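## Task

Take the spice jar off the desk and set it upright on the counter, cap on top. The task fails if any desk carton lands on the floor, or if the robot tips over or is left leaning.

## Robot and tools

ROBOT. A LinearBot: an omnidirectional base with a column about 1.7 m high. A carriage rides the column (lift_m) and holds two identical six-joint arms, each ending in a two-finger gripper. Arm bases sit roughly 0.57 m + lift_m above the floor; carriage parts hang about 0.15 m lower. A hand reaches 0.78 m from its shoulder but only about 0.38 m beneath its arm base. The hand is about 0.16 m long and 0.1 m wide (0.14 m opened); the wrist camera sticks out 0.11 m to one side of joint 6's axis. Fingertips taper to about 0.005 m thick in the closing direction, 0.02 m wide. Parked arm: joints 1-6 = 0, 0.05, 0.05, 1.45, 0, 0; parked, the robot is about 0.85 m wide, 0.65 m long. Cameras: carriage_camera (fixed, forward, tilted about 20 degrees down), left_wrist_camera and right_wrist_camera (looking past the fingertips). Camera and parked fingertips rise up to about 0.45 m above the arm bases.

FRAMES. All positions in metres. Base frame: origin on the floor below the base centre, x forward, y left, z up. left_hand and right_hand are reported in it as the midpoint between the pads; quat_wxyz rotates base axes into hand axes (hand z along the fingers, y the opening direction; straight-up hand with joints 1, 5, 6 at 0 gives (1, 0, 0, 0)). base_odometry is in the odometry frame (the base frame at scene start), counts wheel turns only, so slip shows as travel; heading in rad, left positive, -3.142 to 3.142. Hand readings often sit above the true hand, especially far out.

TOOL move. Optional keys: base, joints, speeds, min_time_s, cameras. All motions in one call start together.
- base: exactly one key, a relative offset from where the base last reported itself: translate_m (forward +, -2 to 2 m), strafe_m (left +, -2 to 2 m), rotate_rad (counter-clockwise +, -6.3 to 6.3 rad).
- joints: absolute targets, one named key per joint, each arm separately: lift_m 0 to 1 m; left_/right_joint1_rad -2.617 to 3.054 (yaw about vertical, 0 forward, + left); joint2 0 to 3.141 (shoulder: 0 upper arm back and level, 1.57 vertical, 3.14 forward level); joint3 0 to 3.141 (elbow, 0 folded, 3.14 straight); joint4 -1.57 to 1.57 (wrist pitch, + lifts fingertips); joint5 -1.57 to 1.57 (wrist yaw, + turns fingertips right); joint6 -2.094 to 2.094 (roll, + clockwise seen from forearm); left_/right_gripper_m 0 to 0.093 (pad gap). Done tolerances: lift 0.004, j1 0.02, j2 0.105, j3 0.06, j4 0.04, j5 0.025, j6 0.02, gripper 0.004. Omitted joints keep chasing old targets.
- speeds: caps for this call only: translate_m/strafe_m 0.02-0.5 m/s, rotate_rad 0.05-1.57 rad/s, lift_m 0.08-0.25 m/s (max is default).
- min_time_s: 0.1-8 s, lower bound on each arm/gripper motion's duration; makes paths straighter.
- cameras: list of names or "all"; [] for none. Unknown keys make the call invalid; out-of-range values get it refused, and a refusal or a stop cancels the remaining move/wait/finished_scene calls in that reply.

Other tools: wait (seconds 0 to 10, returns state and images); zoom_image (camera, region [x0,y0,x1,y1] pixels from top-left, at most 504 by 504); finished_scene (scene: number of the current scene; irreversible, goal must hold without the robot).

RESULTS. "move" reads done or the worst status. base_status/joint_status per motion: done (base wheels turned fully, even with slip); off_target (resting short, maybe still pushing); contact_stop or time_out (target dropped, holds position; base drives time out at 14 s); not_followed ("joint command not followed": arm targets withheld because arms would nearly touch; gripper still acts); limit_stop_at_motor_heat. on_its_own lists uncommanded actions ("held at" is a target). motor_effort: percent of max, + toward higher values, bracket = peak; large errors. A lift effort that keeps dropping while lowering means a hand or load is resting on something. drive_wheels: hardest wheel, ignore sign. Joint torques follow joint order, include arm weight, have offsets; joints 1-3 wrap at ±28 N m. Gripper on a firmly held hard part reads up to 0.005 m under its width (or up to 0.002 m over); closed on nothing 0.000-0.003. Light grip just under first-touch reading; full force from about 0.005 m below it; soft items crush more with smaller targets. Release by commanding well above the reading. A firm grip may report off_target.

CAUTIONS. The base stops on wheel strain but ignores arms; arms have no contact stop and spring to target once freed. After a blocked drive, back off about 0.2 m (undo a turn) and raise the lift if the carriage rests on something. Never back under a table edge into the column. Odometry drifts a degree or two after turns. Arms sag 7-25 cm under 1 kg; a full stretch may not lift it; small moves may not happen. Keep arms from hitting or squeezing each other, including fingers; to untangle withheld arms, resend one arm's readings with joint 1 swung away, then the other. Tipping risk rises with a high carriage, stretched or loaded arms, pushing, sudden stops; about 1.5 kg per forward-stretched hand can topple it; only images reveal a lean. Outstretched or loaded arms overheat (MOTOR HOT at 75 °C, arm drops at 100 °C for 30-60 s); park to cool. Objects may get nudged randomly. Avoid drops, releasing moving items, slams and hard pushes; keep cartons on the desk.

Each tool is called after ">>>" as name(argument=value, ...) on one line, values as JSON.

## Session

>>> move(cameras=["carriage_camera"])

>>> move(base={"rotate_rad": 3.0}, joints={"lift_m": 0.6}, cameras=["carriage_camera"])

Scene clock: 0.00 s.
Joint torques (N m): no reading
base_odometry: x=+0.000 y=+0.000 heading=+0.000
base_status: not commanded
joint_positions: lift_m=+0.300 left_joint1_rad=-0.017 left_joint2_rad=+0.038 left_joint3_rad=+0.047 left_joint4_rad=+1.430 left_joint5_rad=+0.018 left_joint6_rad=-0.006 left_gripper_m=+0.09396 right_joint1_rad=-0.013 right_joint2_rad=+0.048 right_joint3_rad=+0.042 right_joint4_rad=+1.441 right_joint5_rad=+0.022 right_joint6_rad=-0.023 right_gripper_m=+0.09396
joint_status: not commanded
motor_effort: lift_m=+30 drive_wheels=+1
left_hand: x=+0.2657 y=+0.3054 z=+1.2839 quat_wxyz=(+0.998, +0.009, +0.066, -0.012) (m; base frame)
right_hand: x=+0.2676 y=-0.3133 z=+1.2826 quat_wxyz=(+0.997, +0.011, +0.068, -0.019) (m; base frame)
pictures: carriage_camera
Images, in order (width x height): carriage_camera 504x504.

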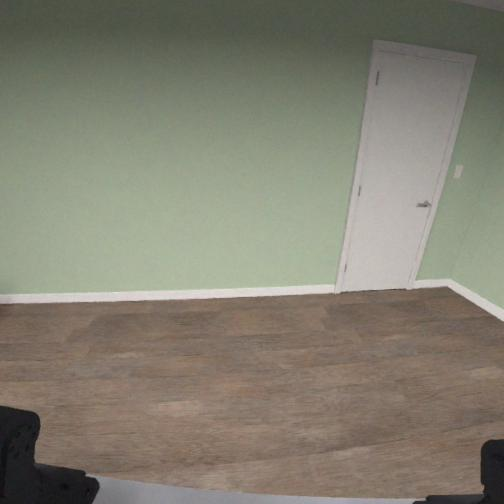

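Scene clock: 4.20 s.
Joint torques (N m): left_arm=[0.65 4.3 5.94 -0.18 -0.13 -0.06] | right_arm=[-0.02 4.36 7.02 -0.11 -0.01 -0.13]
move: done
base_odometry: x=+0.000 y=+0.000 heading=+2.999
base_status: done
joint_positions: lift_m=+0.600 left_joint1_rad=-0.017 left_joint2_rad=+0.038 left_joint3_rad=+0.047 left_joint4_rad=+1.428 left_joint5_rad=+0.017 left_joint6_rad=-0.006 left_gripper_m=+0.09398 right_joint1_rad=-0.013 right_joint2_rad=+0.048 right_joint3_rad=+0.042 right_joint4_rad=+1.438 right_joint5_rad=+0.022 right_joint6_rad=-0.023 right_gripper_m=+0.09398
joint_status: all done
motor_effort: lift_m=+31(38) drive_wheels=+6(18)
left_hand: x=+0.2662 y=+0.3055 z=+1.5837 quat_wxyz=(+0.998, +0.009, +0.067, -0.012) (m; base frame)
right_hand: x=+0.2683 y=-0.3133 z=+1.5824 quat_wxyz=(+0.997, +0.011, +0.069, -0.019) (m; base frame)
pictures: carriage_camera
Images, in order (width x height): carriage_camera 504x504.

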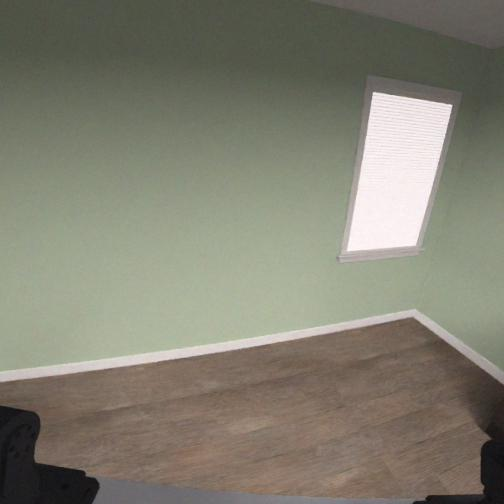

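>>> move(base={"rotate_rad": -1.4}, cameras=["carriage_camera"])

>>> move(base={"rotate_rad": -3.1}, cameras=["carriage_camera"])

Scene clock: 15.33 s.
Joint torques (N m): left_arm=[0.57 4.36 5.91 -0.18 -0.11 -0.05] | right_arm=[-0.06 4.36 7.04 -0.1 -0.01 -0.12]
move: done
base_odometry: x=+0.000 y=+0.000 heading=+1.600
base_status: done
joint_positions: lift_m=+0.600 left_joint1_rad=-0.017 left_joint2_rad=+0.038 left_joint3_rad=+0.047 left_joint4_rad=+1.427 left_joint5_rad=+0.017 left_joint6_rad=-0.006 left_gripper_m=+0.09398 right_joint1_rad=-0.013 right_joint2_rad=+0.048 right_joint3_rad=+0.042 right_joint4_rad=+1.438 right_joint5_rad=+0.022 right_joint6_rad=-0.023 right_gripper_m=+0.09398
joint_status: not commanded
motor_effort: lift_m=+31(31) drive_wheels=+5(18)
left_hand: x=+0.2663 y=+0.3055 z=+1.5837 quat_wxyz=(+0.998, +0.009, +0.067, -0.012) (m; base frame)
right_hand: x=+0.2683 y=-0.3133 z=+1.5824 quat_wxyz=(+0.997, +0.011, +0.069, -0.019) (m; base frame)
pictures: carriage_camera
Images, in order (width x height): carriage_camera 504x504.

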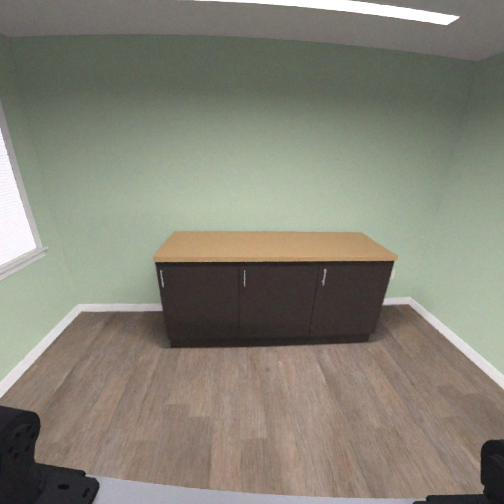

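Scene clock: 19.60 s.
Joint torques (N m): left_arm=[0.61 4.31 5.91 -0.18 -0.12 -0.04] | right_arm=[-0.02 4.37 7.04 -0.11 -0.01 -0.12]
move: done
base_odometry: x=+0.000 y=+0.000 heading=-1.499
base_status: done
joint_positions: lift_m=+0.600 left_joint1_rad=-0.017 left_joint2_rad=+0.038 left_joint3_rad=+0.047 left_joint4_rad=+1.427 left_joint5_rad=+0.017 left_joint6_rad=-0.006 left_gripper_m=+0.09400 right_joint1_rad=-0.013 right_joint2_rad=+0.048 right_joint3_rad=+0.042 right_joint4_rad=+1.438 right_joint5_rad=+0.022 right_joint6_rad=-0.023 right_gripper_m=+0.09400
joint_status: not commanded
motor_effort: lift_m=+31(31) drive_wheels=+6(15)
left_hand: x=+0.2664 y=+0.3055 z=+1.5837 quat_wxyz=(+0.998, +0.009, +0.067, -0.012) (m; base frame)
right_hand: x=+0.2683 y=-0.3133 z=+1.5824 quat_wxyz=(+0.997, +0.011, +0.069, -0.019) (m; base frame)
pictures: carriage_camera
Images, in order (width x height): carriage_camera 504x504.

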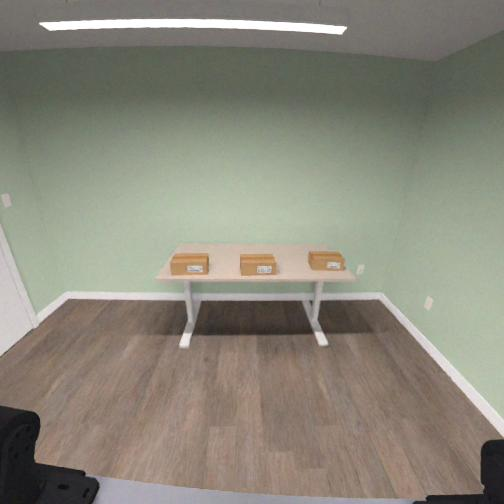

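>>> move(base={"rotate_rad": -0.036}, joints={"left_joint1_rad": 0.0, "left_joint2_rad": 2.2, "left_joint3_rad": 2.3, "left_joint4_rad": -1.07, "left_joint5_rad": 0.0, "left_joint6_rad": 0.0, "right_joint1_rad": 0.0, "right_joint2_rad": 2.2, "right_joint3_rad": 2.3, "right_joint4_rad": -1.07, "right_joint5_rad": 0.0, "right_joint6_rad": 0.0}, min_time_s=1.8, cameras=[])

>>> move(base={"translate_m": 1.25})

Scene clock: 30.87 s.
Joint torques (N m): left_arm=[0.98 -13.45 9.99 1.82 -0.2 0.01] | right_arm=[0.62 -12.82 10.55 1.47 -0.11 0.03]
move: done
base_odometry: x=+0.000 y=+0.000 heading=-1.535
base_status: done
joint_positions: lift_m=+0.600 left_joint1_rad=-0.005 left_joint2_rad=+2.188 left_joint3_rad=+2.274 left_joint4_rad=-1.053 left_joint5_rad=+0.008 left_joint6_rad=-0.006 left_gripper_m=+0.09400 right_joint1_rad=-0.007 right_joint2_rad=+2.199 right_joint3_rad=+2.273 right_joint4_rad=-1.056 right_joint5_rad=+0.012 right_joint6_rad=-0.014 right_gripper_m=+0.09400
joint_status: all done
motor_effort: lift_m=+30(31) drive_wheels=+6(12)
left_hand: x=+0.7842 y=+0.3049 z=+1.3617 quat_wxyz=(+0.298, +0.001, +0.955, -0.005) (m; base frame)
right_hand: x=+0.7842 y=-0.3149 z=+1.3552 quat_wxyz=(+0.290, -0.002, +0.957, -0.009) (m; base frame)
pictures: none
No camera images: "cameras" was empty.

Scene clock: 35.67 s.
Joint torques (N m): left_arm=[0.9 -13.46 9.99 1.86 -0.2 0.02] | right_arm=[0.51 -12.88 10.52 1.5 -0.1 0.02]
move: done
base_odometry: x=+0.042 y=-1.249 heading=-1.536
base_status: done
joint_positions: lift_m=+0.600 left_joint1_rad=-0.004 left_joint2_rad=+2.188 left_joint3_rad=+2.274 left_joint4_rad=-1.060 left_joint5_rad=+0.007 left_joint6_rad=-0.006 left_gripper_m=+0.09400 right_joint1_rad=-0.006 right_joint2_rad=+2.199 right_joint3_rad=+2.273 right_joint4_rad=-1.065 right_joint5_rad=+0.011 right_joint6_rad=-0.013 right_gripper_m=+0.09400
joint_status: not commanded
motor_effort: lift_m=+30(30) drive_wheels=-11(24)
left_hand: x=+0.7827 y=+0.3057 z=+1.3607 quat_wxyz=(+0.294, +0.000, +0.956, -0.005) (m; base frame)
right_hand: x=+0.7825 y=-0.3144 z=+1.3541 quat_wxyz=(+0.286, -0.002, +0.958, -0.008) (m; base frame)
pictures: carriage_camera, left_wrist_camera, right_wrist_camera
Images, in order (width x height): carriage_camera 504x504, left_wrist_camera 504x504, right_wrist_camera 504x504.

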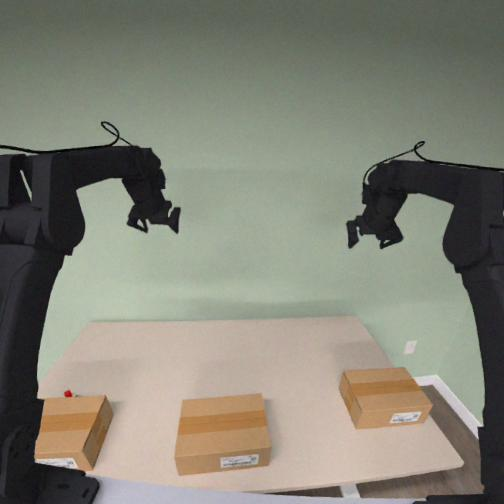

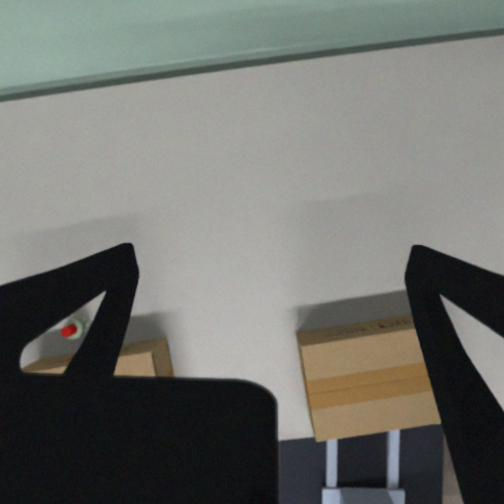

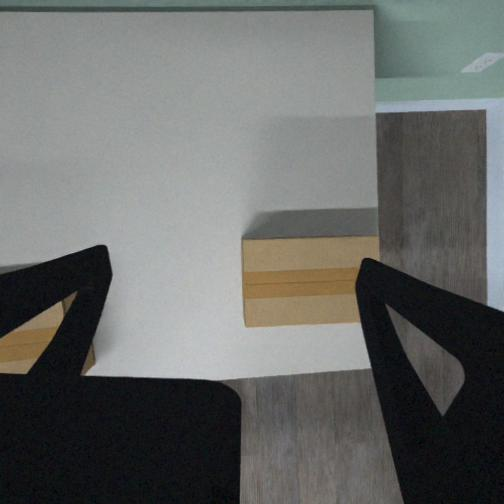

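>>> move(base={"strafe_m": 0.34}, joints={"right_joint2_rad": 0.05, "right_joint3_rad": 0.05, "right_joint4_rad": 1.45}, min_time_s=1.5, cameras=["left_wrist_camera"])

>>> move(base={"translate_m": -0.035}, joints={"left_joint1_rad": 0.05, "left_joint2_rad": 2.953, "left_joint3_rad": 1.863, "left_joint4_rad": -0.478, "left_joint6_rad": -0.05}, min_time_s=2, cameras=["carriage_camera", "left_wrist_camera"])

Scene clock: 56.50 s.
Joint torques (N m): left_arm=[0.44 -13.41 9.85 1.86 -0.16 0.01] | right_arm=[0.66 3.64 5.94 0.09 -0.09 0.01]
move: done
base_odometry: x=+0.382 y=-1.238 heading=-1.537
base_status: done
joint_positions: lift_m=+0.600 left_joint1_rad=+0.002 left_joint2_rad=+2.188 left_joint3_rad=+2.274 left_joint4_rad=-1.061 left_joint5_rad=+0.004 left_joint6_rad=-0.006 left_gripper_m=+0.09400 right_joint1_rad=-0.007 right_joint2_rad=+0.055 right_joint3_rad=+0.054 right_joint4_rad=+1.433 right_joint5_rad=+0.009 right_joint6_rad=-0.013 right_gripper_m=+0.09400
joint_status: all done
motor_effort: lift_m=+30(30) drive_wheels=-7(12)
left_hand: x=+0.7824 y=+0.3093 z=+1.3605 quat_wxyz=(+0.293, -0.003, +0.956, -0.003) (m; base frame)
right_hand: x=+0.2681 y=-0.3107 z=+1.5859 quat_wxyz=(+0.998, +0.004, +0.069, -0.010) (m; base frame)
pictures: left_wrist_camera
Images, in order (width x height): left_wrist_camera 504x504.

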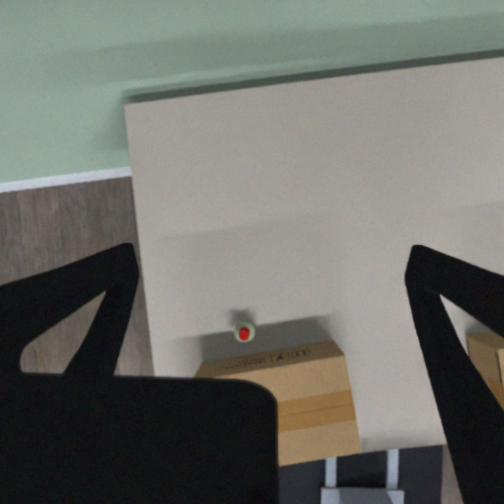

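Scene clock: 58.93 s.
Joint torques (N m): left_arm=[1.07 -14.69 3.95 0.74 -0.17 -0.15] | right_arm=[0.59 3.67 5.91 0 -0.09 0.02]
move: done
base_odometry: x=+0.381 y=-1.203 heading=-1.537
base_status: done
joint_positions: lift_m=+0.600 left_joint1_rad=+0.045 left_joint2_rad=+2.937 left_joint3_rad=+1.872 left_joint4_rad=-0.491 left_joint5_rad=+0.004 left_joint6_rad=-0.042 left_gripper_m=+0.09400 right_joint1_rad=-0.007 right_joint2_rad=+0.055 right_joint3_rad=+0.054 right_joint4_rad=+1.440 right_joint5_rad=+0.009 right_joint6_rad=-0.013 right_gripper_m=+0.09400
joint_status: all done
motor_effort: lift_m=+30(30) drive_wheels=+0(8)
left_hand: x=+0.6855 y=+0.3288 z=+0.8905 quat_wxyz=(+0.007, -0.044, +0.999, -0.002) (m; base frame)
right_hand: x=+0.2662 y=-0.3107 z=+1.5861 quat_wxyz=(+0.998, +0.004, +0.065, -0.010) (m; base frame)
pictures: carriage_camera, left_wrist_camera
Images, in order (width x height): carriage_camera 504x504, left_wrist_camera 504x504.

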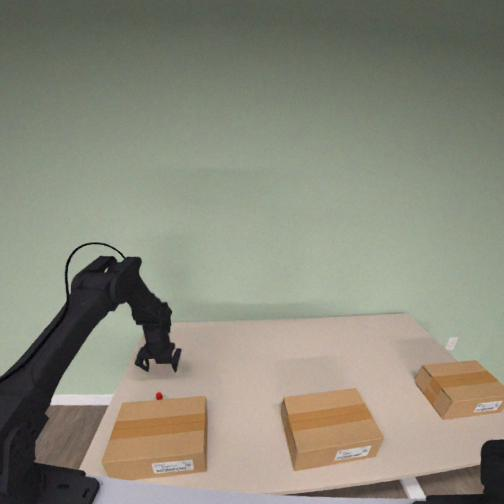

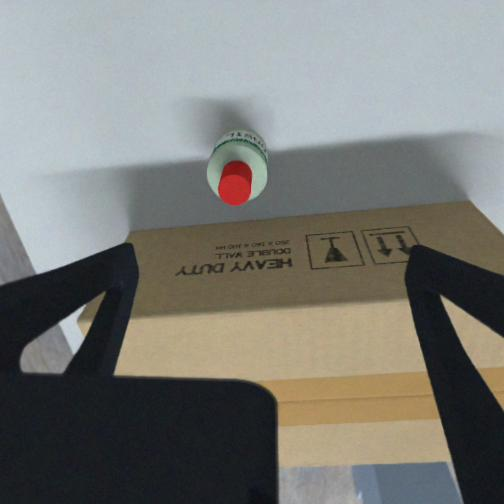

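>>> move(base={"strafe_m": 0.021}, cameras=[])

>>> move(base={"translate_m": -0.011}, joints={"lift_m": 0.525}, cameras=["left_wrist_camera"])

>>> zoom_image(camera="left_wrist_camera", region=[100, 80, 450, 430])

Scene clock: 84.13 s.
Joint torques (N m): left_arm=[0.51 -14.86 3.92 0.72 -0.15 -0.13] | right_arm=[0.53 3.63 5.91 0 -0.09 0]
move: done
base_odometry: x=+0.402 y=-1.202 heading=-1.536
base_status: done
joint_positions: lift_m=+0.600 left_joint1_rad=+0.051 left_joint2_rad=+2.937 left_joint3_rad=+1.872 left_joint4_rad=-0.486 left_joint5_rad=+0.004 left_joint6_rad=-0.042 left_gripper_m=+0.09400 right_joint1_rad=-0.007 right_joint2_rad=+0.055 right_joint3_rad=+0.054 right_joint4_rad=+1.440 right_joint5_rad=+0.008 right_joint6_rad=-0.013 right_gripper_m=+0.09400
joint_status: not commanded
motor_effort: lift_m=+30(30) drive_wheels=+1(9)
left_hand: x=+0.6866 y=+0.3317 z=+0.8905 quat_wxyz=(+0.010, -0.047, +0.999, -0.002) (m; base frame)
right_hand: x=+0.2662 y=-0.3106 z=+1.5861 quat_wxyz=(+0.998, +0.004, +0.065, -0.010) (m; base frame)
pictures: none
No camera images: "cameras" was empty.

Scene clock: 84.97 s.
Joint torques (N m): left_arm=[0.44 -15.75 3.97 0.62 -0.16 -0.12] | right_arm=[0.57 4.14 6.54 -0.07 -0.09 0]
move: done
base_odometry: x=+0.402 y=-1.191 heading=-1.536
base_status: done
joint_positions: lift_m=+0.525 left_joint1_rad=+0.051 left_joint2_rad=+2.948 left_joint3_rad=+1.869 left_joint4_rad=-0.479 left_joint5_rad=+0.003 left_joint6_rad=-0.042 left_gripper_m=+0.09400 right_joint1_rad=-0.007 right_joint2_rad=+0.050 right_joint3_rad=+0.049 right_joint4_rad=+1.445 right_joint5_rad=+0.008 right_joint6_rad=-0.013 right_gripper_m=+0.09400
joint_status: all done
motor_effort: lift_m=+28(28) drive_wheels=+1(7)
left_hand: x=+0.6828 y=+0.3316 z=+0.8103 quat_wxyz=(+0.006, -0.047, +0.999, -0.002) (m; base frame)
right_hand: x=+0.2653 y=-0.3106 z=+1.5100 quat_wxyz=(+0.998, +0.004, +0.063, -0.010) (m; base frame)
pictures: left_wrist_camera
Images, in order (width x height): left_wrist_camera 504x504.

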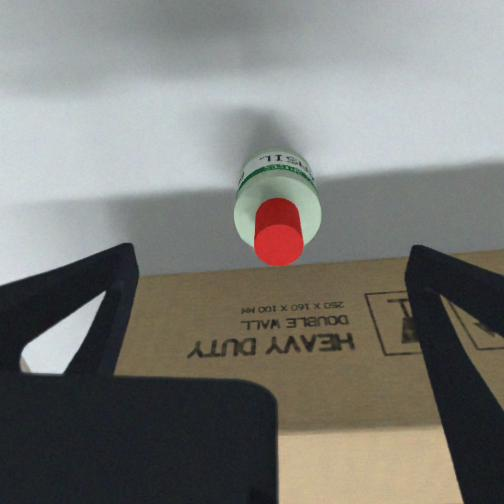

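Scaled by 1.440 from the camera's 504x504 image, which has a finer 720x720 frame.

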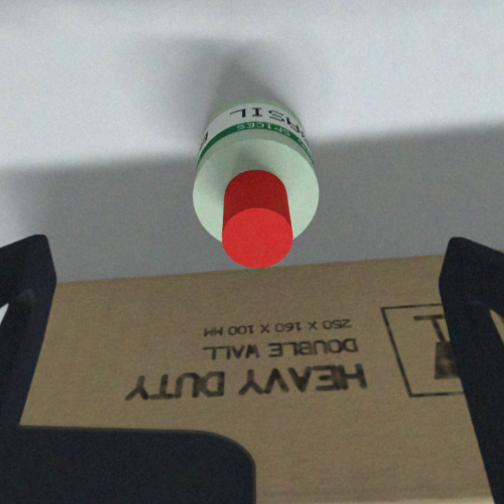

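>>> move(joints={"lift_m": 0.472}, speeds={"lift_m": 0.12}, cameras=["left_wrist_camera"])

>>> move(joints={"left_gripper_m": 0.036}, min_time_s=1.5, cameras=["left_wrist_camera"])

Scene clock: 92.53 s.
Joint torques (N m): left_arm=[0.38 -15.84 4.16 0.59 -0.16 -0.14] | right_arm=[0.54 4.14 6.54 -0.05 -0.09 0]
move: done
base_odometry: x=+0.402 y=-1.191 heading=-1.536
base_status: not commanded
joint_positions: lift_m=+0.472 left_joint1_rad=+0.051 left_joint2_rad=+2.949 left_joint3_rad=+1.869 left_joint4_rad=-0.477 left_joint5_rad=+0.003 left_joint6_rad=-0.042 left_gripper_m=+0.09400 right_joint1_rad=-0.007 right_joint2_rad=+0.050 right_joint3_rad=+0.049 right_joint4_rad=+1.445 right_joint5_rad=+0.008 right_joint6_rad=-0.013 right_gripper_m=+0.09400
joint_status: all done
motor_effort: lift_m=+28(29) drive_wheels=-1(3)
left_hand: x=+0.6830 y=+0.3316 z=+0.7569 quat_wxyz=(+0.007, -0.047, +0.999, -0.002) (m; base frame)
right_hand: x=+0.2653 y=-0.3106 z=+1.4569 quat_wxyz=(+0.998, +0.004, +0.063, -0.010) (m; base frame)
pictures: left_wrist_camera
Images, in order (width x height): left_wrist_camera 504x504.

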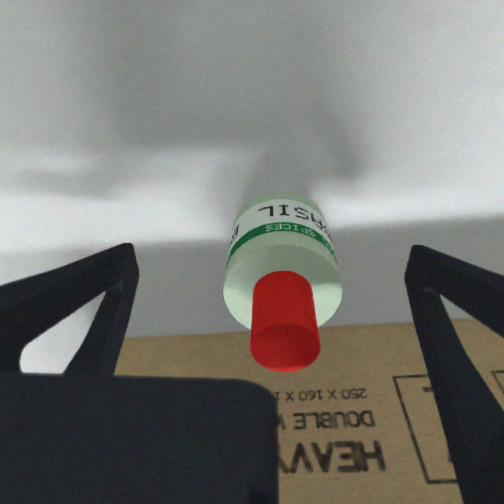

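Scene clock: 94.33 s.
Joint torques (N m): left_arm=[0.49 -15.86 4.15 0.61 -0.19 -0.14] | right_arm=[0.53 4.15 6.48 -0.06 -0.09 0]
move: done
base_odometry: x=+0.402 y=-1.191 heading=-1.536
base_status: not commanded
joint_positions: lift_m=+0.472 left_joint1_rad=+0.051 left_joint2_rad=+2.949 left_joint3_rad=+1.869 left_joint4_rad=-0.477 left_joint5_rad=+0.003 left_joint6_rad=-0.043 left_gripper_m=+0.03639 right_joint1_rad=-0.007 right_joint2_rad=+0.050 right_joint3_rad=+0.049 right_joint4_rad=+1.445 right_joint5_rad=+0.008 right_joint6_rad=-0.013 right_gripper_m=+0.09400
joint_status: all done
motor_effort: lift_m=+28(28) drive_wheels=+1(4)
left_hand: x=+0.6830 y=+0.3316 z=+0.7569 quat_wxyz=(+0.007, -0.047, +0.999, -0.002) (m; base frame)
right_hand: x=+0.2653 y=-0.3106 z=+1.4569 quat_wxyz=(+0.998, +0.004, +0.063, -0.010) (m; base frame)
pictures: left_wrist_camera
Images, in order (width x height): left_wrist_camera 504x504.

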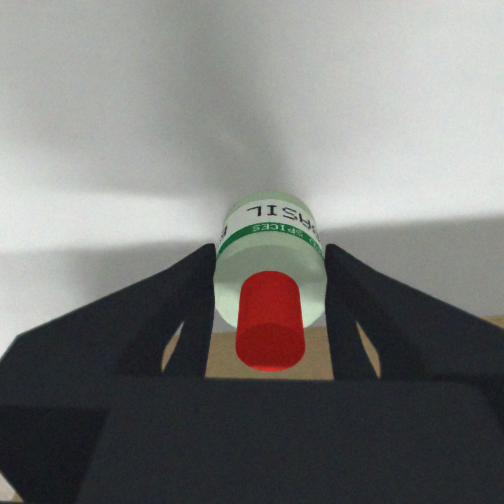

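>>> move(joints={"left_gripper_m": 0.0305}, min_time_s=0.5, cameras=[])

>>> move(joints={"lift_m": 0.66}, speeds={"lift_m": 0.2}, cameras=["left_wrist_camera"])

>>> move(base={"translate_m": -0.75}, cameras=["carriage_camera"])

>>> move(base={"rotate_rad": -3.105}, joints={"lift_m": 0.75}, speeds={"rotate_rad": 1.3}, cameras=["carriage_camera", "left_wrist_camera"])

>>> move(base={"translate_m": 1.6}, cameras=["carriage_camera", "left_wrist_camera"])

Scene clock: 113.67 s.
Joint torques (N m): left_arm=[0.5 -15.86 4.14 0.61 -0.16 -0.14] | right_arm=[0.55 4.15 6.52 -0.07 -0.08 0]
move: off_target
base_odometry: x=+0.402 y=-1.191 heading=-1.536
base_status: not commanded
joint_positions: lift_m=+0.472 left_joint1_rad=+0.051 left_joint2_rad=+2.949 left_joint3_rad=+1.869 left_joint4_rad=-0.477 left_joint5_rad=+0.003 left_joint6_rad=-0.043 left_gripper_m=+0.03628 right_joint1_rad=-0.007 right_joint2_rad=+0.050 right_joint3_rad=+0.049 right_joint4_rad=+1.445 right_joint5_rad=+0.008 right_joint6_rad=-0.013 right_gripper_m=+0.09400
joint_status: left_gripper_m off_target (ended at +0.03628, target +0.03050)
motor_effort: lift_m=+28(28) drive_wheels=+0(4)
left_hand: x=+0.6830 y=+0.3316 z=+0.7569 quat_wxyz=(+0.007, -0.047, +0.999, -0.002) (m; base frame)
right_hand: x=+0.2653 y=-0.3106 z=+1.4569 quat_wxyz=(+0.998, +0.004, +0.063, -0.010) (m; base frame)
pictures: none
No camera images: "cameras" was empty.

Scene clock: 115.10 s.
Joint torques (N m): left_arm=[0.51 -15.92 4.15 0.55 -0.15 -0.13] | right_arm=[0.57 4.16 6.48 -0.07 -0.08 0]
move: done
base_odometry: x=+0.402 y=-1.191 heading=-1.536
base_status: not commanded
joint_positions: lift_m=+0.660 left_joint1_rad=+0.051 left_joint2_rad=+2.951 left_joint3_rad=+1.869 left_joint4_rad=-0.476 left_joint5_rad=+0.003 left_joint6_rad=-0.043 left_gripper_m=+0.03628 right_joint1_rad=-0.007 right_joint2_rad=+0.050 right_joint3_rad=+0.049 right_joint4_rad=+1.445 right_joint5_rad=+0.008 right_joint6_rad=-0.012 right_gripper_m=+0.09400
joint_status: all done
motor_effort: lift_m=+31(38) drive_wheels=+0(3)
left_hand: x=+0.6824 y=+0.3315 z=+0.9437 quat_wxyz=(+0.006, -0.047, +0.999, -0.002) (m; base frame)
right_hand: x=+0.2653 y=-0.3106 z=+1.6447 quat_wxyz=(+0.998, +0.004, +0.063, -0.010) (m; base frame)
pictures: left_wrist_camera
Images, in order (width x height): left_wrist_camera 504x504.

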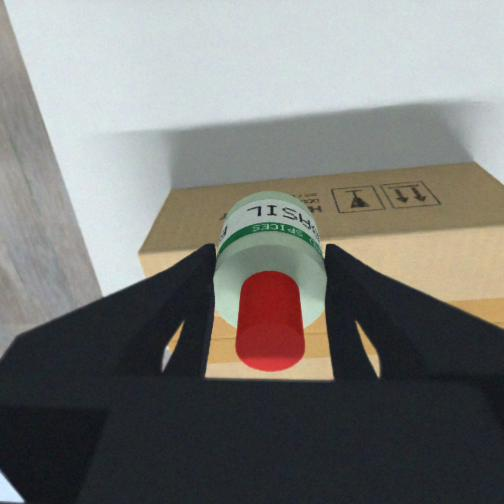

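Scene clock: 118.87 s.
Joint torques (N m): left_arm=[0.49 -15.99 4.16 0.58 -0.15 -0.14] | right_arm=[0.58 4.15 6.52 -0.1 -0.07 0.01]
move: done
base_odometry: x=+0.376 y=-0.442 heading=-1.536
base_status: done
joint_positions: lift_m=+0.660 left_joint1_rad=+0.051 left_joint2_rad=+2.951 left_joint3_rad=+1.869 left_joint4_rad=-0.476 left_joint5_rad=+0.003 left_joint6_rad=-0.043 left_gripper_m=+0.03628 right_joint1_rad=-0.007 right_joint2_rad=+0.050 right_joint3_rad=+0.049 right_joint4_rad=+1.447 right_joint5_rad=+0.008 right_joint6_rad=-0.012 right_gripper_m=+0.09400
joint_status: not commanded
motor_effort: lift_m=+31(31) drive_wheels=-2(12)
left_hand: x=+0.6824 y=+0.3315 z=+0.9437 quat_wxyz=(+0.006, -0.047, +0.999, -0.002) (m; base frame)
right_hand: x=+0.2647 y=-0.3106 z=+1.6447 quat_wxyz=(+0.998, +0.004, +0.062, -0.010) (m; base frame)
pictures: carriage_camera
Images, in order (width x height): carriage_camera 504x504.

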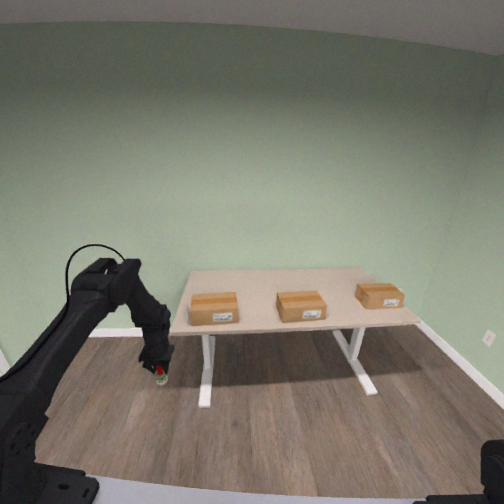

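Scene clock: 123.20 s.
Joint torques (N m): left_arm=[0.72 -16.14 4.22 0.46 -0.12 -0.13] | right_arm=[0.5 4.14 6.6 -0.09 -0.08 0]
move: done
base_odometry: x=+0.376 y=-0.442 heading=+1.642
base_status: done
joint_positions: lift_m=+0.750 left_joint1_rad=+0.048 left_joint2_rad=+2.952 left_joint3_rad=+1.868 left_joint4_rad=-0.464 left_joint5_rad=+0.001 left_joint6_rad=-0.043 left_gripper_m=+0.03628 right_joint1_rad=-0.006 right_joint2_rad=+0.050 right_joint3_rad=+0.048 right_joint4_rad=+1.447 right_joint5_rad=+0.007 right_joint6_rad=-0.012 right_gripper_m=+0.09402
joint_status: all done
motor_effort: lift_m=+31(37) drive_wheels=+8(19)
left_hand: x=+0.6844 y=+0.3306 z=+1.0332 quat_wxyz=(+0.011, -0.045, +0.999, -0.001) (m; base frame)
right_hand: x=+0.2651 y=-0.3105 z=+1.7344 quat_wxyz=(+0.998, +0.004, +0.063, -0.009) (m; base frame)
pictures: carriage_camera, left_wrist_camera
Images, in order (width x height): carriage_camera 504x504, left_wrist_camera 504x504.

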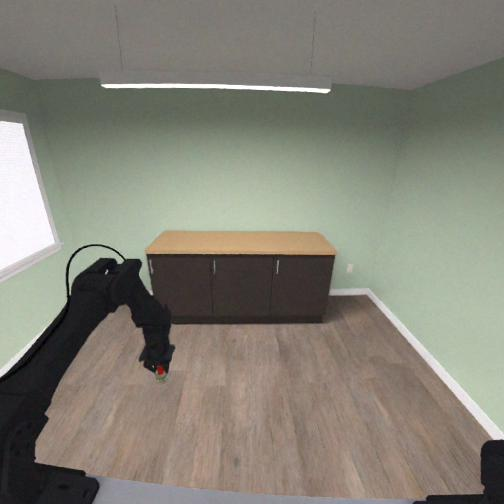

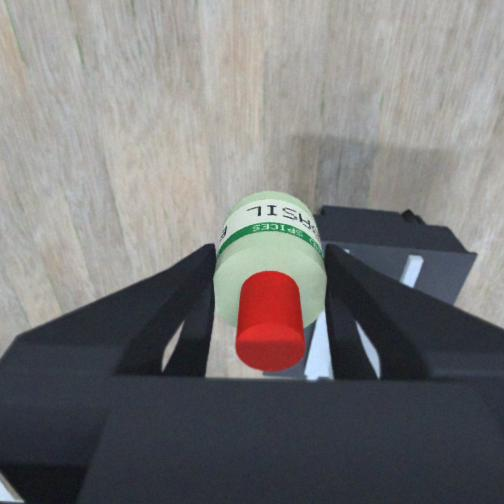

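Scene clock: 128.83 s.
Joint torques (N m): left_arm=[0.62 -16.13 4.25 0.53 -0.13 -0.12] | right_arm=[0.51 4.18 6.64 -0.09 -0.08 0]
move: done
base_odometry: x=+0.264 y=+1.154 heading=+1.641
base_status: done
joint_positions: lift_m=+0.750 left_joint1_rad=+0.048 left_joint2_rad=+2.952 left_joint3_rad=+1.868 left_joint4_rad=-0.472 left_joint5_rad=+0.001 left_joint6_rad=-0.043 left_gripper_m=+0.03628 right_joint1_rad=-0.006 right_joint2_rad=+0.050 right_joint3_rad=+0.048 right_joint4_rad=+1.447 right_joint5_rad=+0.007 right_joint6_rad=-0.012 right_gripper_m=+0.09402
joint_status: not commanded
motor_effort: lift_m=+31(31) drive_wheels=-9(24)
left_hand: x=+0.6826 y=+0.3306 z=+1.0331 quat_wxyz=(+0.007, -0.045, +0.999, +0.000) (m; base frame)
right_hand: x=+0.2651 y=-0.3105 z=+1.7344 quat_wxyz=(+0.998, +0.004, +0.063, -0.009) (m; base frame)
pictures: carriage_camera, left_wrist_camera
Images, in order (width x height): carriage_camera 504x504, left_wrist_camera 504x504.

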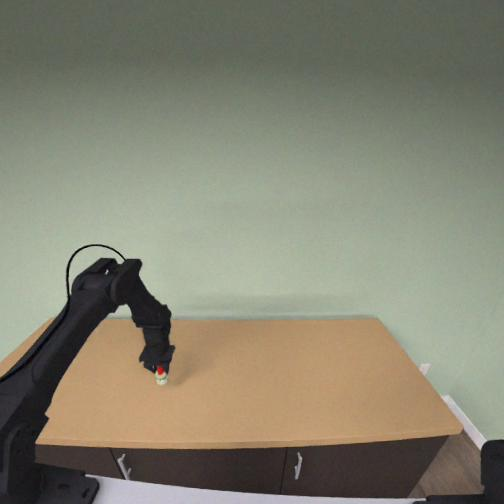

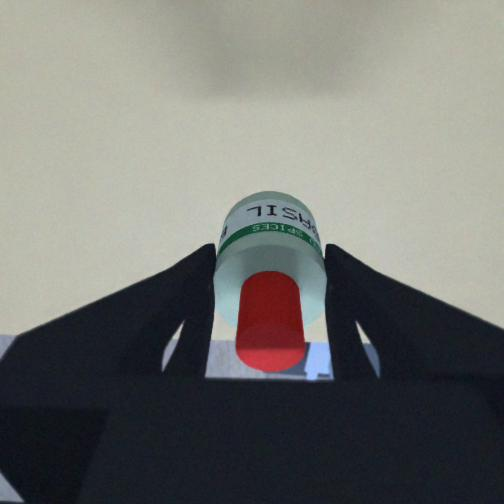

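>>> move(base={"translate_m": 0.09}, speeds={"translate_m": 0.3}, cameras=[])

>>> move(joints={"lift_m": 0.674}, speeds={"lift_m": 0.15}, cameras=["left_wrist_camera"])

>>> move(joints={"lift_m": 0.668}, speeds={"lift_m": 0.08}, cameras=["left_wrist_camera"])

>>> move(joints={"lift_m": 0.664}, speeds={"lift_m": 0.08}, cameras=["left_wrist_camera"])

Scene clock: 140.27 s.
Joint torques (N m): left_arm=[0.68 -16.21 4.27 0.55 -0.14 -0.12] | right_arm=[0.51 4.15 6.63 -0.1 -0.08 -0.01]
move: done
base_odometry: x=+0.258 y=+1.244 heading=+1.640
base_status: done
joint_positions: lift_m=+0.750 left_joint1_rad=+0.048 left_joint2_rad=+2.952 left_joint3_rad=+1.868 left_joint4_rad=-0.474 left_joint5_rad=+0.001 left_joint6_rad=-0.043 left_gripper_m=+0.03628 right_joint1_rad=-0.006 right_joint2_rad=+0.050 right_joint3_rad=+0.048 right_joint4_rad=+1.448 right_joint5_rad=+0.007 right_joint6_rad=-0.012 right_gripper_m=+0.09402
joint_status: not commanded
motor_effort: lift_m=+31(31) drive_wheels=+5(18)
left_hand: x=+0.6821 y=+0.3306 z=+1.0331 quat_wxyz=(+0.006, -0.045, +0.999, +0.000) (m; base frame)
right_hand: x=+0.2648 y=-0.3105 z=+1.7345 quat_wxyz=(+0.998, +0.004, +0.062, -0.009) (m; base frame)
pictures: none
No camera images: "cameras" was empty.

Scene clock: 141.20 s.
Joint torques (N m): left_arm=[0.73 -16.1 4.18 0.56 -0.12 -0.13] | right_arm=[0.51 4.18 6.64 -0.11 -0.09 0.01]
move: done
base_odometry: x=+0.258 y=+1.244 heading=+1.640
base_status: not commanded
joint_positions: lift_m=+0.674 left_joint1_rad=+0.048 left_joint2_rad=+2.953 left_joint3_rad=+1.868 left_joint4_rad=-0.474 left_joint5_rad=+0.001 left_joint6_rad=-0.043 left_gripper_m=+0.03628 right_joint1_rad=-0.006 right_joint2_rad=+0.050 right_joint3_rad=+0.048 right_joint4_rad=+1.448 right_joint5_rad=+0.007 right_joint6_rad=-0.012 right_gripper_m=+0.09402
joint_status: all done
motor_effort: lift_m=+28(28) drive_wheels=+6(12)
left_hand: x=+0.6818 y=+0.3306 z=+0.9572 quat_wxyz=(+0.006, -0.045, +0.999, +0.000) (m; base frame)
right_hand: x=+0.2648 y=-0.3105 z=+1.6587 quat_wxyz=(+0.998, +0.004, +0.062, -0.009) (m; base frame)
pictures: left_wrist_camera
Images, in order (width x height): left_wrist_camera 504x504.

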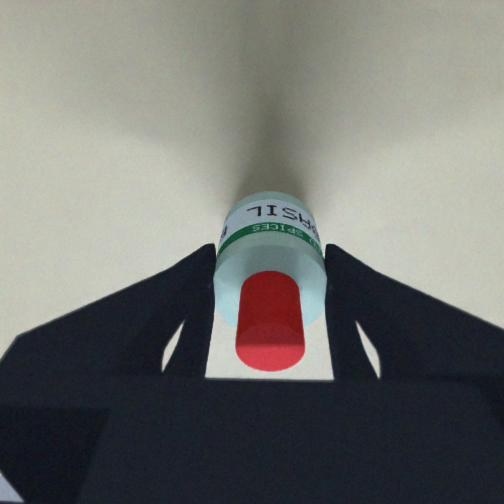

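Scene clock: 141.63 s.
Joint torques (N m): left_arm=[0.68 -16.27 4.19 0.53 -0.12 -0.12] | right_arm=[0.5 4.18 6.61 -0.11 -0.07 0]
move: done
base_odometry: x=+0.258 y=+1.244 heading=+1.640
base_status: not commanded
joint_positions: lift_m=+0.668 left_joint1_rad=+0.048 left_joint2_rad=+2.955 left_joint3_rad=+1.868 left_joint4_rad=-0.476 left_joint5_rad=+0.001 left_joint6_rad=-0.043 left_gripper_m=+0.03628 right_joint1_rad=-0.006 right_joint2_rad=+0.050 right_joint3_rad=+0.048 right_joint4_rad=+1.448 right_joint5_rad=+0.007 right_joint6_rad=-0.012 right_gripper_m=+0.09402
joint_status: all done
motor_effort: lift_m=+27(29) drive_wheels=-11(11)
left_hand: x=+0.6806 y=+0.3305 z=+0.9503 quat_wxyz=(+0.004, -0.045, +0.999, +0.000) (m; base frame)
right_hand: x=+0.2648 y=-0.3105 z=+1.6528 quat_wxyz=(+0.998, +0.004, +0.062, -0.009) (m; base frame)
pictures: left_wrist_camera
Images, in order (width x height): left_wrist_camera 504x504.

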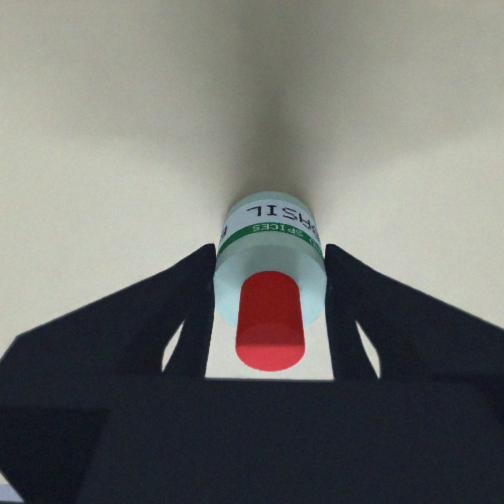

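Scene clock: 142.10 s.
Joint torques (N m): left_arm=[0.69 -16.31 4.27 0.53 -0.14 -0.13] | right_arm=[0.53 4.16 6.68 -0.11 -0.07 0]
move: done
base_odometry: x=+0.258 y=+1.244 heading=+1.640
base_status: not commanded
joint_positions: lift_m=+0.664 left_joint1_rad=+0.048 left_joint2_rad=+2.953 left_joint3_rad=+1.868 left_joint4_rad=-0.471 left_joint5_rad=+0.001 left_joint6_rad=-0.043 left_gripper_m=+0.03627 right_joint1_rad=-0.006 right_joint2_rad=+0.049 right_joint3_rad=+0.047 right_joint4_rad=+1.448 right_joint5_rad=+0.007 right_joint6_rad=-0.012 right_gripper_m=+0.09402
joint_status: all done
motor_effort: lift_m=+26(28) drive_wheels=-10(11)
left_hand: x=+0.6824 y=+0.3305 z=+0.9471 quat_wxyz=(+0.007, -0.045, +0.999, -0.001) (m; base frame)
right_hand: x=+0.2649 y=-0.3105 z=+1.6487 quat_wxyz=(+0.998, +0.004, +0.063, -0.009) (m; base frame)
pictures: left_wrist_camera
Images, in order (width x height): left_wrist_camera 504x504.

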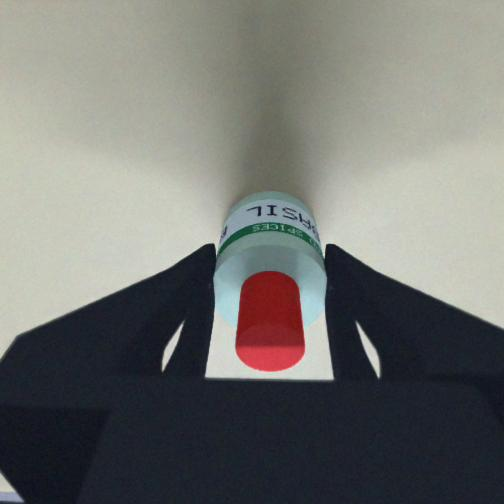

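Hand fell less than the lift (0.0032 vs 0.004), near the expected contact. One more small step.

>>> move(joints={"lift_m": 0.661}, speeds={"lift_m": 0.08}, cameras=[])

>>> move(joints={"lift_m": 0.659}, speeds={"lift_m": 0.08}, cameras=["left_wrist_camera"])

Scene clock: 146.07 s.
Joint torques (N m): left_arm=[0.7 -15.66 4.29 0.64 -0.14 -0.12] | right_arm=[0.55 4.19 6.69 -0.11 -0.08 0.01]
move: done
base_odometry: x=+0.258 y=+1.244 heading=+1.640
base_status: not commanded
joint_positions: lift_m=+0.661 left_joint1_rad=+0.048 left_joint2_rad=+2.948 left_joint3_rad=+1.868 left_joint4_rad=-0.481 left_joint5_rad=+0.001 left_joint6_rad=-0.043 left_gripper_m=+0.03627 right_joint1_rad=-0.006 right_joint2_rad=+0.049 right_joint3_rad=+0.047 right_joint4_rad=+1.448 right_joint5_rad=+0.007 right_joint6_rad=-0.012 right_gripper_m=+0.09402
joint_status: all done
motor_effort: lift_m=+25(25) drive_wheels=-11(12)
left_hand: x=+0.6820 y=+0.3305 z=+0.9464 quat_wxyz=(+0.005, -0.045, +0.999, -0.001) (m; base frame)
right_hand: x=+0.2649 y=-0.3105 z=+1.6458 quat_wxyz=(+0.998, +0.004, +0.063, -0.009) (m; base frame)
pictures: none
No camera images: "cameras" was empty.

Scene clock: 146.43 s.
Joint torques (N m): left_arm=[0.73 -15.5 4.33 0.71 -0.13 -0.13] | right_arm=[0.5 4.23 6.65 -0.11 -0.09 0.01]
move: done
base_odometry: x=+0.258 y=+1.244 heading=+1.640
base_status: not commanded
joint_positions: lift_m=+0.659 left_joint1_rad=+0.048 left_joint2_rad=+2.944 left_joint3_rad=+1.868 left_joint4_rad=-0.487 left_joint5_rad=+0.001 left_joint6_rad=-0.043 left_gripper_m=+0.03627 right_joint1_rad=-0.006 right_joint2_rad=+0.049 right_joint3_rad=+0.047 right_joint4_rad=+1.448 right_joint5_rad=+0.007 right_joint6_rad=-0.012 right_gripper_m=+0.09402
joint_status: all done
motor_effort: lift_m=+25(26) drive_wheels=+6(10)
left_hand: x=+0.6820 y=+0.3305 z=+0.9463 quat_wxyz=(+0.004, -0.045, +0.999, -0.001) (m; base frame)
right_hand: x=+0.2649 y=-0.3105 z=+1.6438 quat_wxyz=(+0.998, +0.004, +0.063, -0.009) (m; base frame)
pictures: left_wrist_camera
Images, in order (width x height): left_wrist_camera 504x504.

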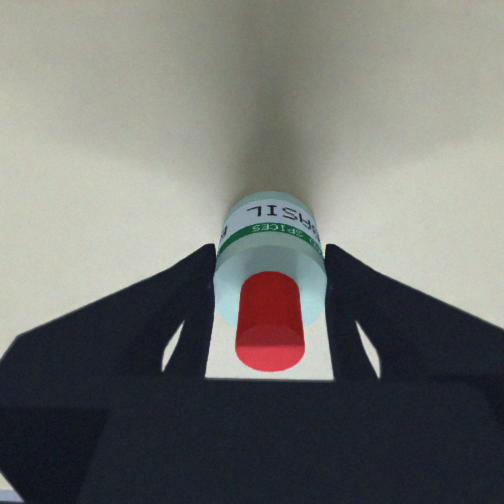

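>>> move(joints={"left_gripper_m": 0.045}, min_time_s=0.8, cameras=[])

>>> move(joints={"left_gripper_m": 0.09}, min_time_s=0.8, cameras=["left_wrist_camera"])

>>> move(joints={"lift_m": 0.8}, speeds={"lift_m": 0.2}, cameras=["carriage_camera", "left_wrist_camera"])

Scene clock: 156.63 s.
Joint torques (N m): left_arm=[0.75 -15.35 4.34 0.67 -0.14 -0.13] | right_arm=[0.55 4.23 6.68 -0.11 -0.08 -0.01]
move: done
base_odometry: x=+0.258 y=+1.244 heading=+1.640
base_status: not commanded
joint_positions: lift_m=+0.659 left_joint1_rad=+0.048 left_joint2_rad=+2.944 left_joint3_rad=+1.868 left_joint4_rad=-0.484 left_joint5_rad=+0.001 left_joint6_rad=-0.043 left_gripper_m=+0.04493 right_joint1_rad=-0.006 right_joint2_rad=+0.049 right_joint3_rad=+0.047 right_joint4_rad=+1.448 right_joint5_rad=+0.007 right_joint6_rad=-0.012 right_gripper_m=+0.09402
joint_status: all done
motor_effort: lift_m=+25(26) drive_wheels=+7(8)
left_hand: x=+0.6826 y=+0.3306 z=+0.9460 quat_wxyz=(+0.005, -0.045, +0.999, -0.001) (m; base frame)
right_hand: x=+0.2649 y=-0.3105 z=+1.6437 quat_wxyz=(+0.998, +0.004, +0.063, -0.009) (m; base frame)
pictures: none
No camera images: "cameras" was empty.

Scene clock: 157.73 s.
Joint torques (N m): left_arm=[0.7 -15.39 4.27 0.65 -0.13 -0.14] | right_arm=[0.53 4.21 6.72 -0.11 -0.08 0.01]
move: done
base_odometry: x=+0.258 y=+1.244 heading=+1.640
base_status: not commanded
joint_positions: lift_m=+0.659 left_joint1_rad=+0.048 left_joint2_rad=+2.944 left_joint3_rad=+1.868 left_joint4_rad=-0.484 left_joint5_rad=+0.001 left_joint6_rad=-0.043 left_gripper_m=+0.08990 right_joint1_rad=-0.006 right_joint2_rad=+0.049 right_joint3_rad=+0.047 right_joint4_rad=+1.448 right_joint5_rad=+0.007 right_joint6_rad=-0.012 right_gripper_m=+0.09402
joint_status: all done
motor_effort: lift_m=+25(26) drive_wheels=+8(8)
left_hand: x=+0.6826 y=+0.3306 z=+0.9460 quat_wxyz=(+0.005, -0.045, +0.999, -0.001) (m; base frame)
right_hand: x=+0.2649 y=-0.3105 z=+1.6437 quat_wxyz=(+0.998, +0.004, +0.063, -0.009) (m; base frame)
pictures: left_wrist_camera
Images, in order (width x height): left_wrist_camera 504x504.

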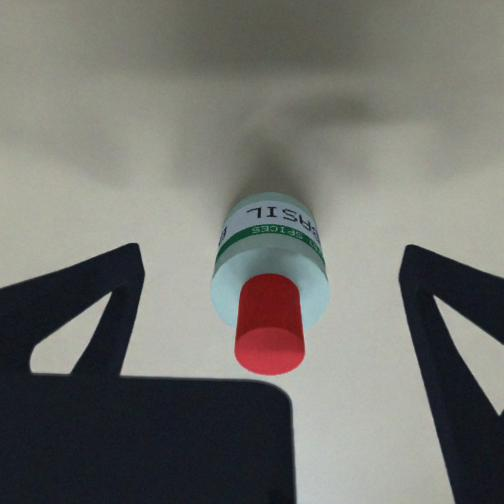

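Scene clock: 158.93 s.
Joint torques (N m): left_arm=[0.77 -15.69 4.38 0.6 -0.13 -0.13] | right_arm=[0.53 4.23 6.69 -0.11 -0.08 0]
move: done
base_odometry: x=+0.258 y=+1.244 heading=+1.640
base_status: not commanded
joint_positions: lift_m=+0.800 left_joint1_rad=+0.048 left_joint2_rad=+2.949 left_joint3_rad=+1.868 left_joint4_rad=-0.479 left_joint5_rad=+0.001 left_joint6_rad=-0.043 left_gripper_m=+0.08990 right_joint1_rad=-0.006 right_joint2_rad=+0.049 right_joint3_rad=+0.047 right_joint4_rad=+1.448 right_joint5_rad=+0.007 right_joint6_rad=-0.012 right_gripper_m=+0.09402
joint_status: all done
motor_effort: lift_m=+31(38) drive_wheels=-10(12)
left_hand: x=+0.6821 y=+0.3305 z=+1.0846 quat_wxyz=(+0.005, -0.045, +0.999, -0.001) (m; base frame)
right_hand: x=+0.2649 y=-0.3105 z=+1.7842 quat_wxyz=(+0.998, +0.004, +0.063, -0.009) (m; base frame)
pictures: carriage_camera, left_wrist_camera
Images, in order (width x height): carriage_camera 504x504, left_wrist_camera 504x504.

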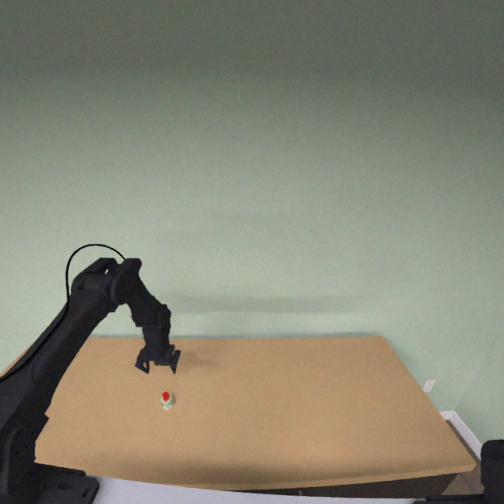

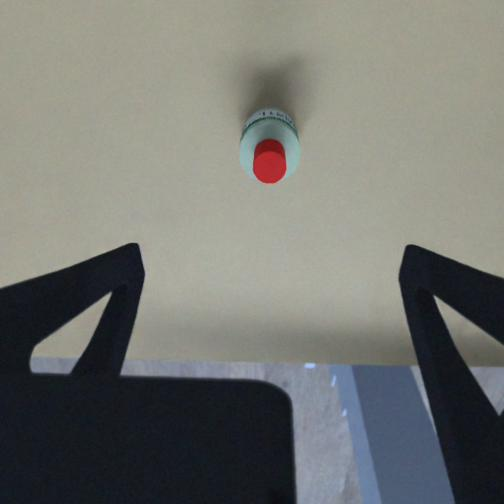

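The jar is standing upright on the counter, clear of the gripper.

>>> finished_scene(scene=3)

The scene is finished: the task was done.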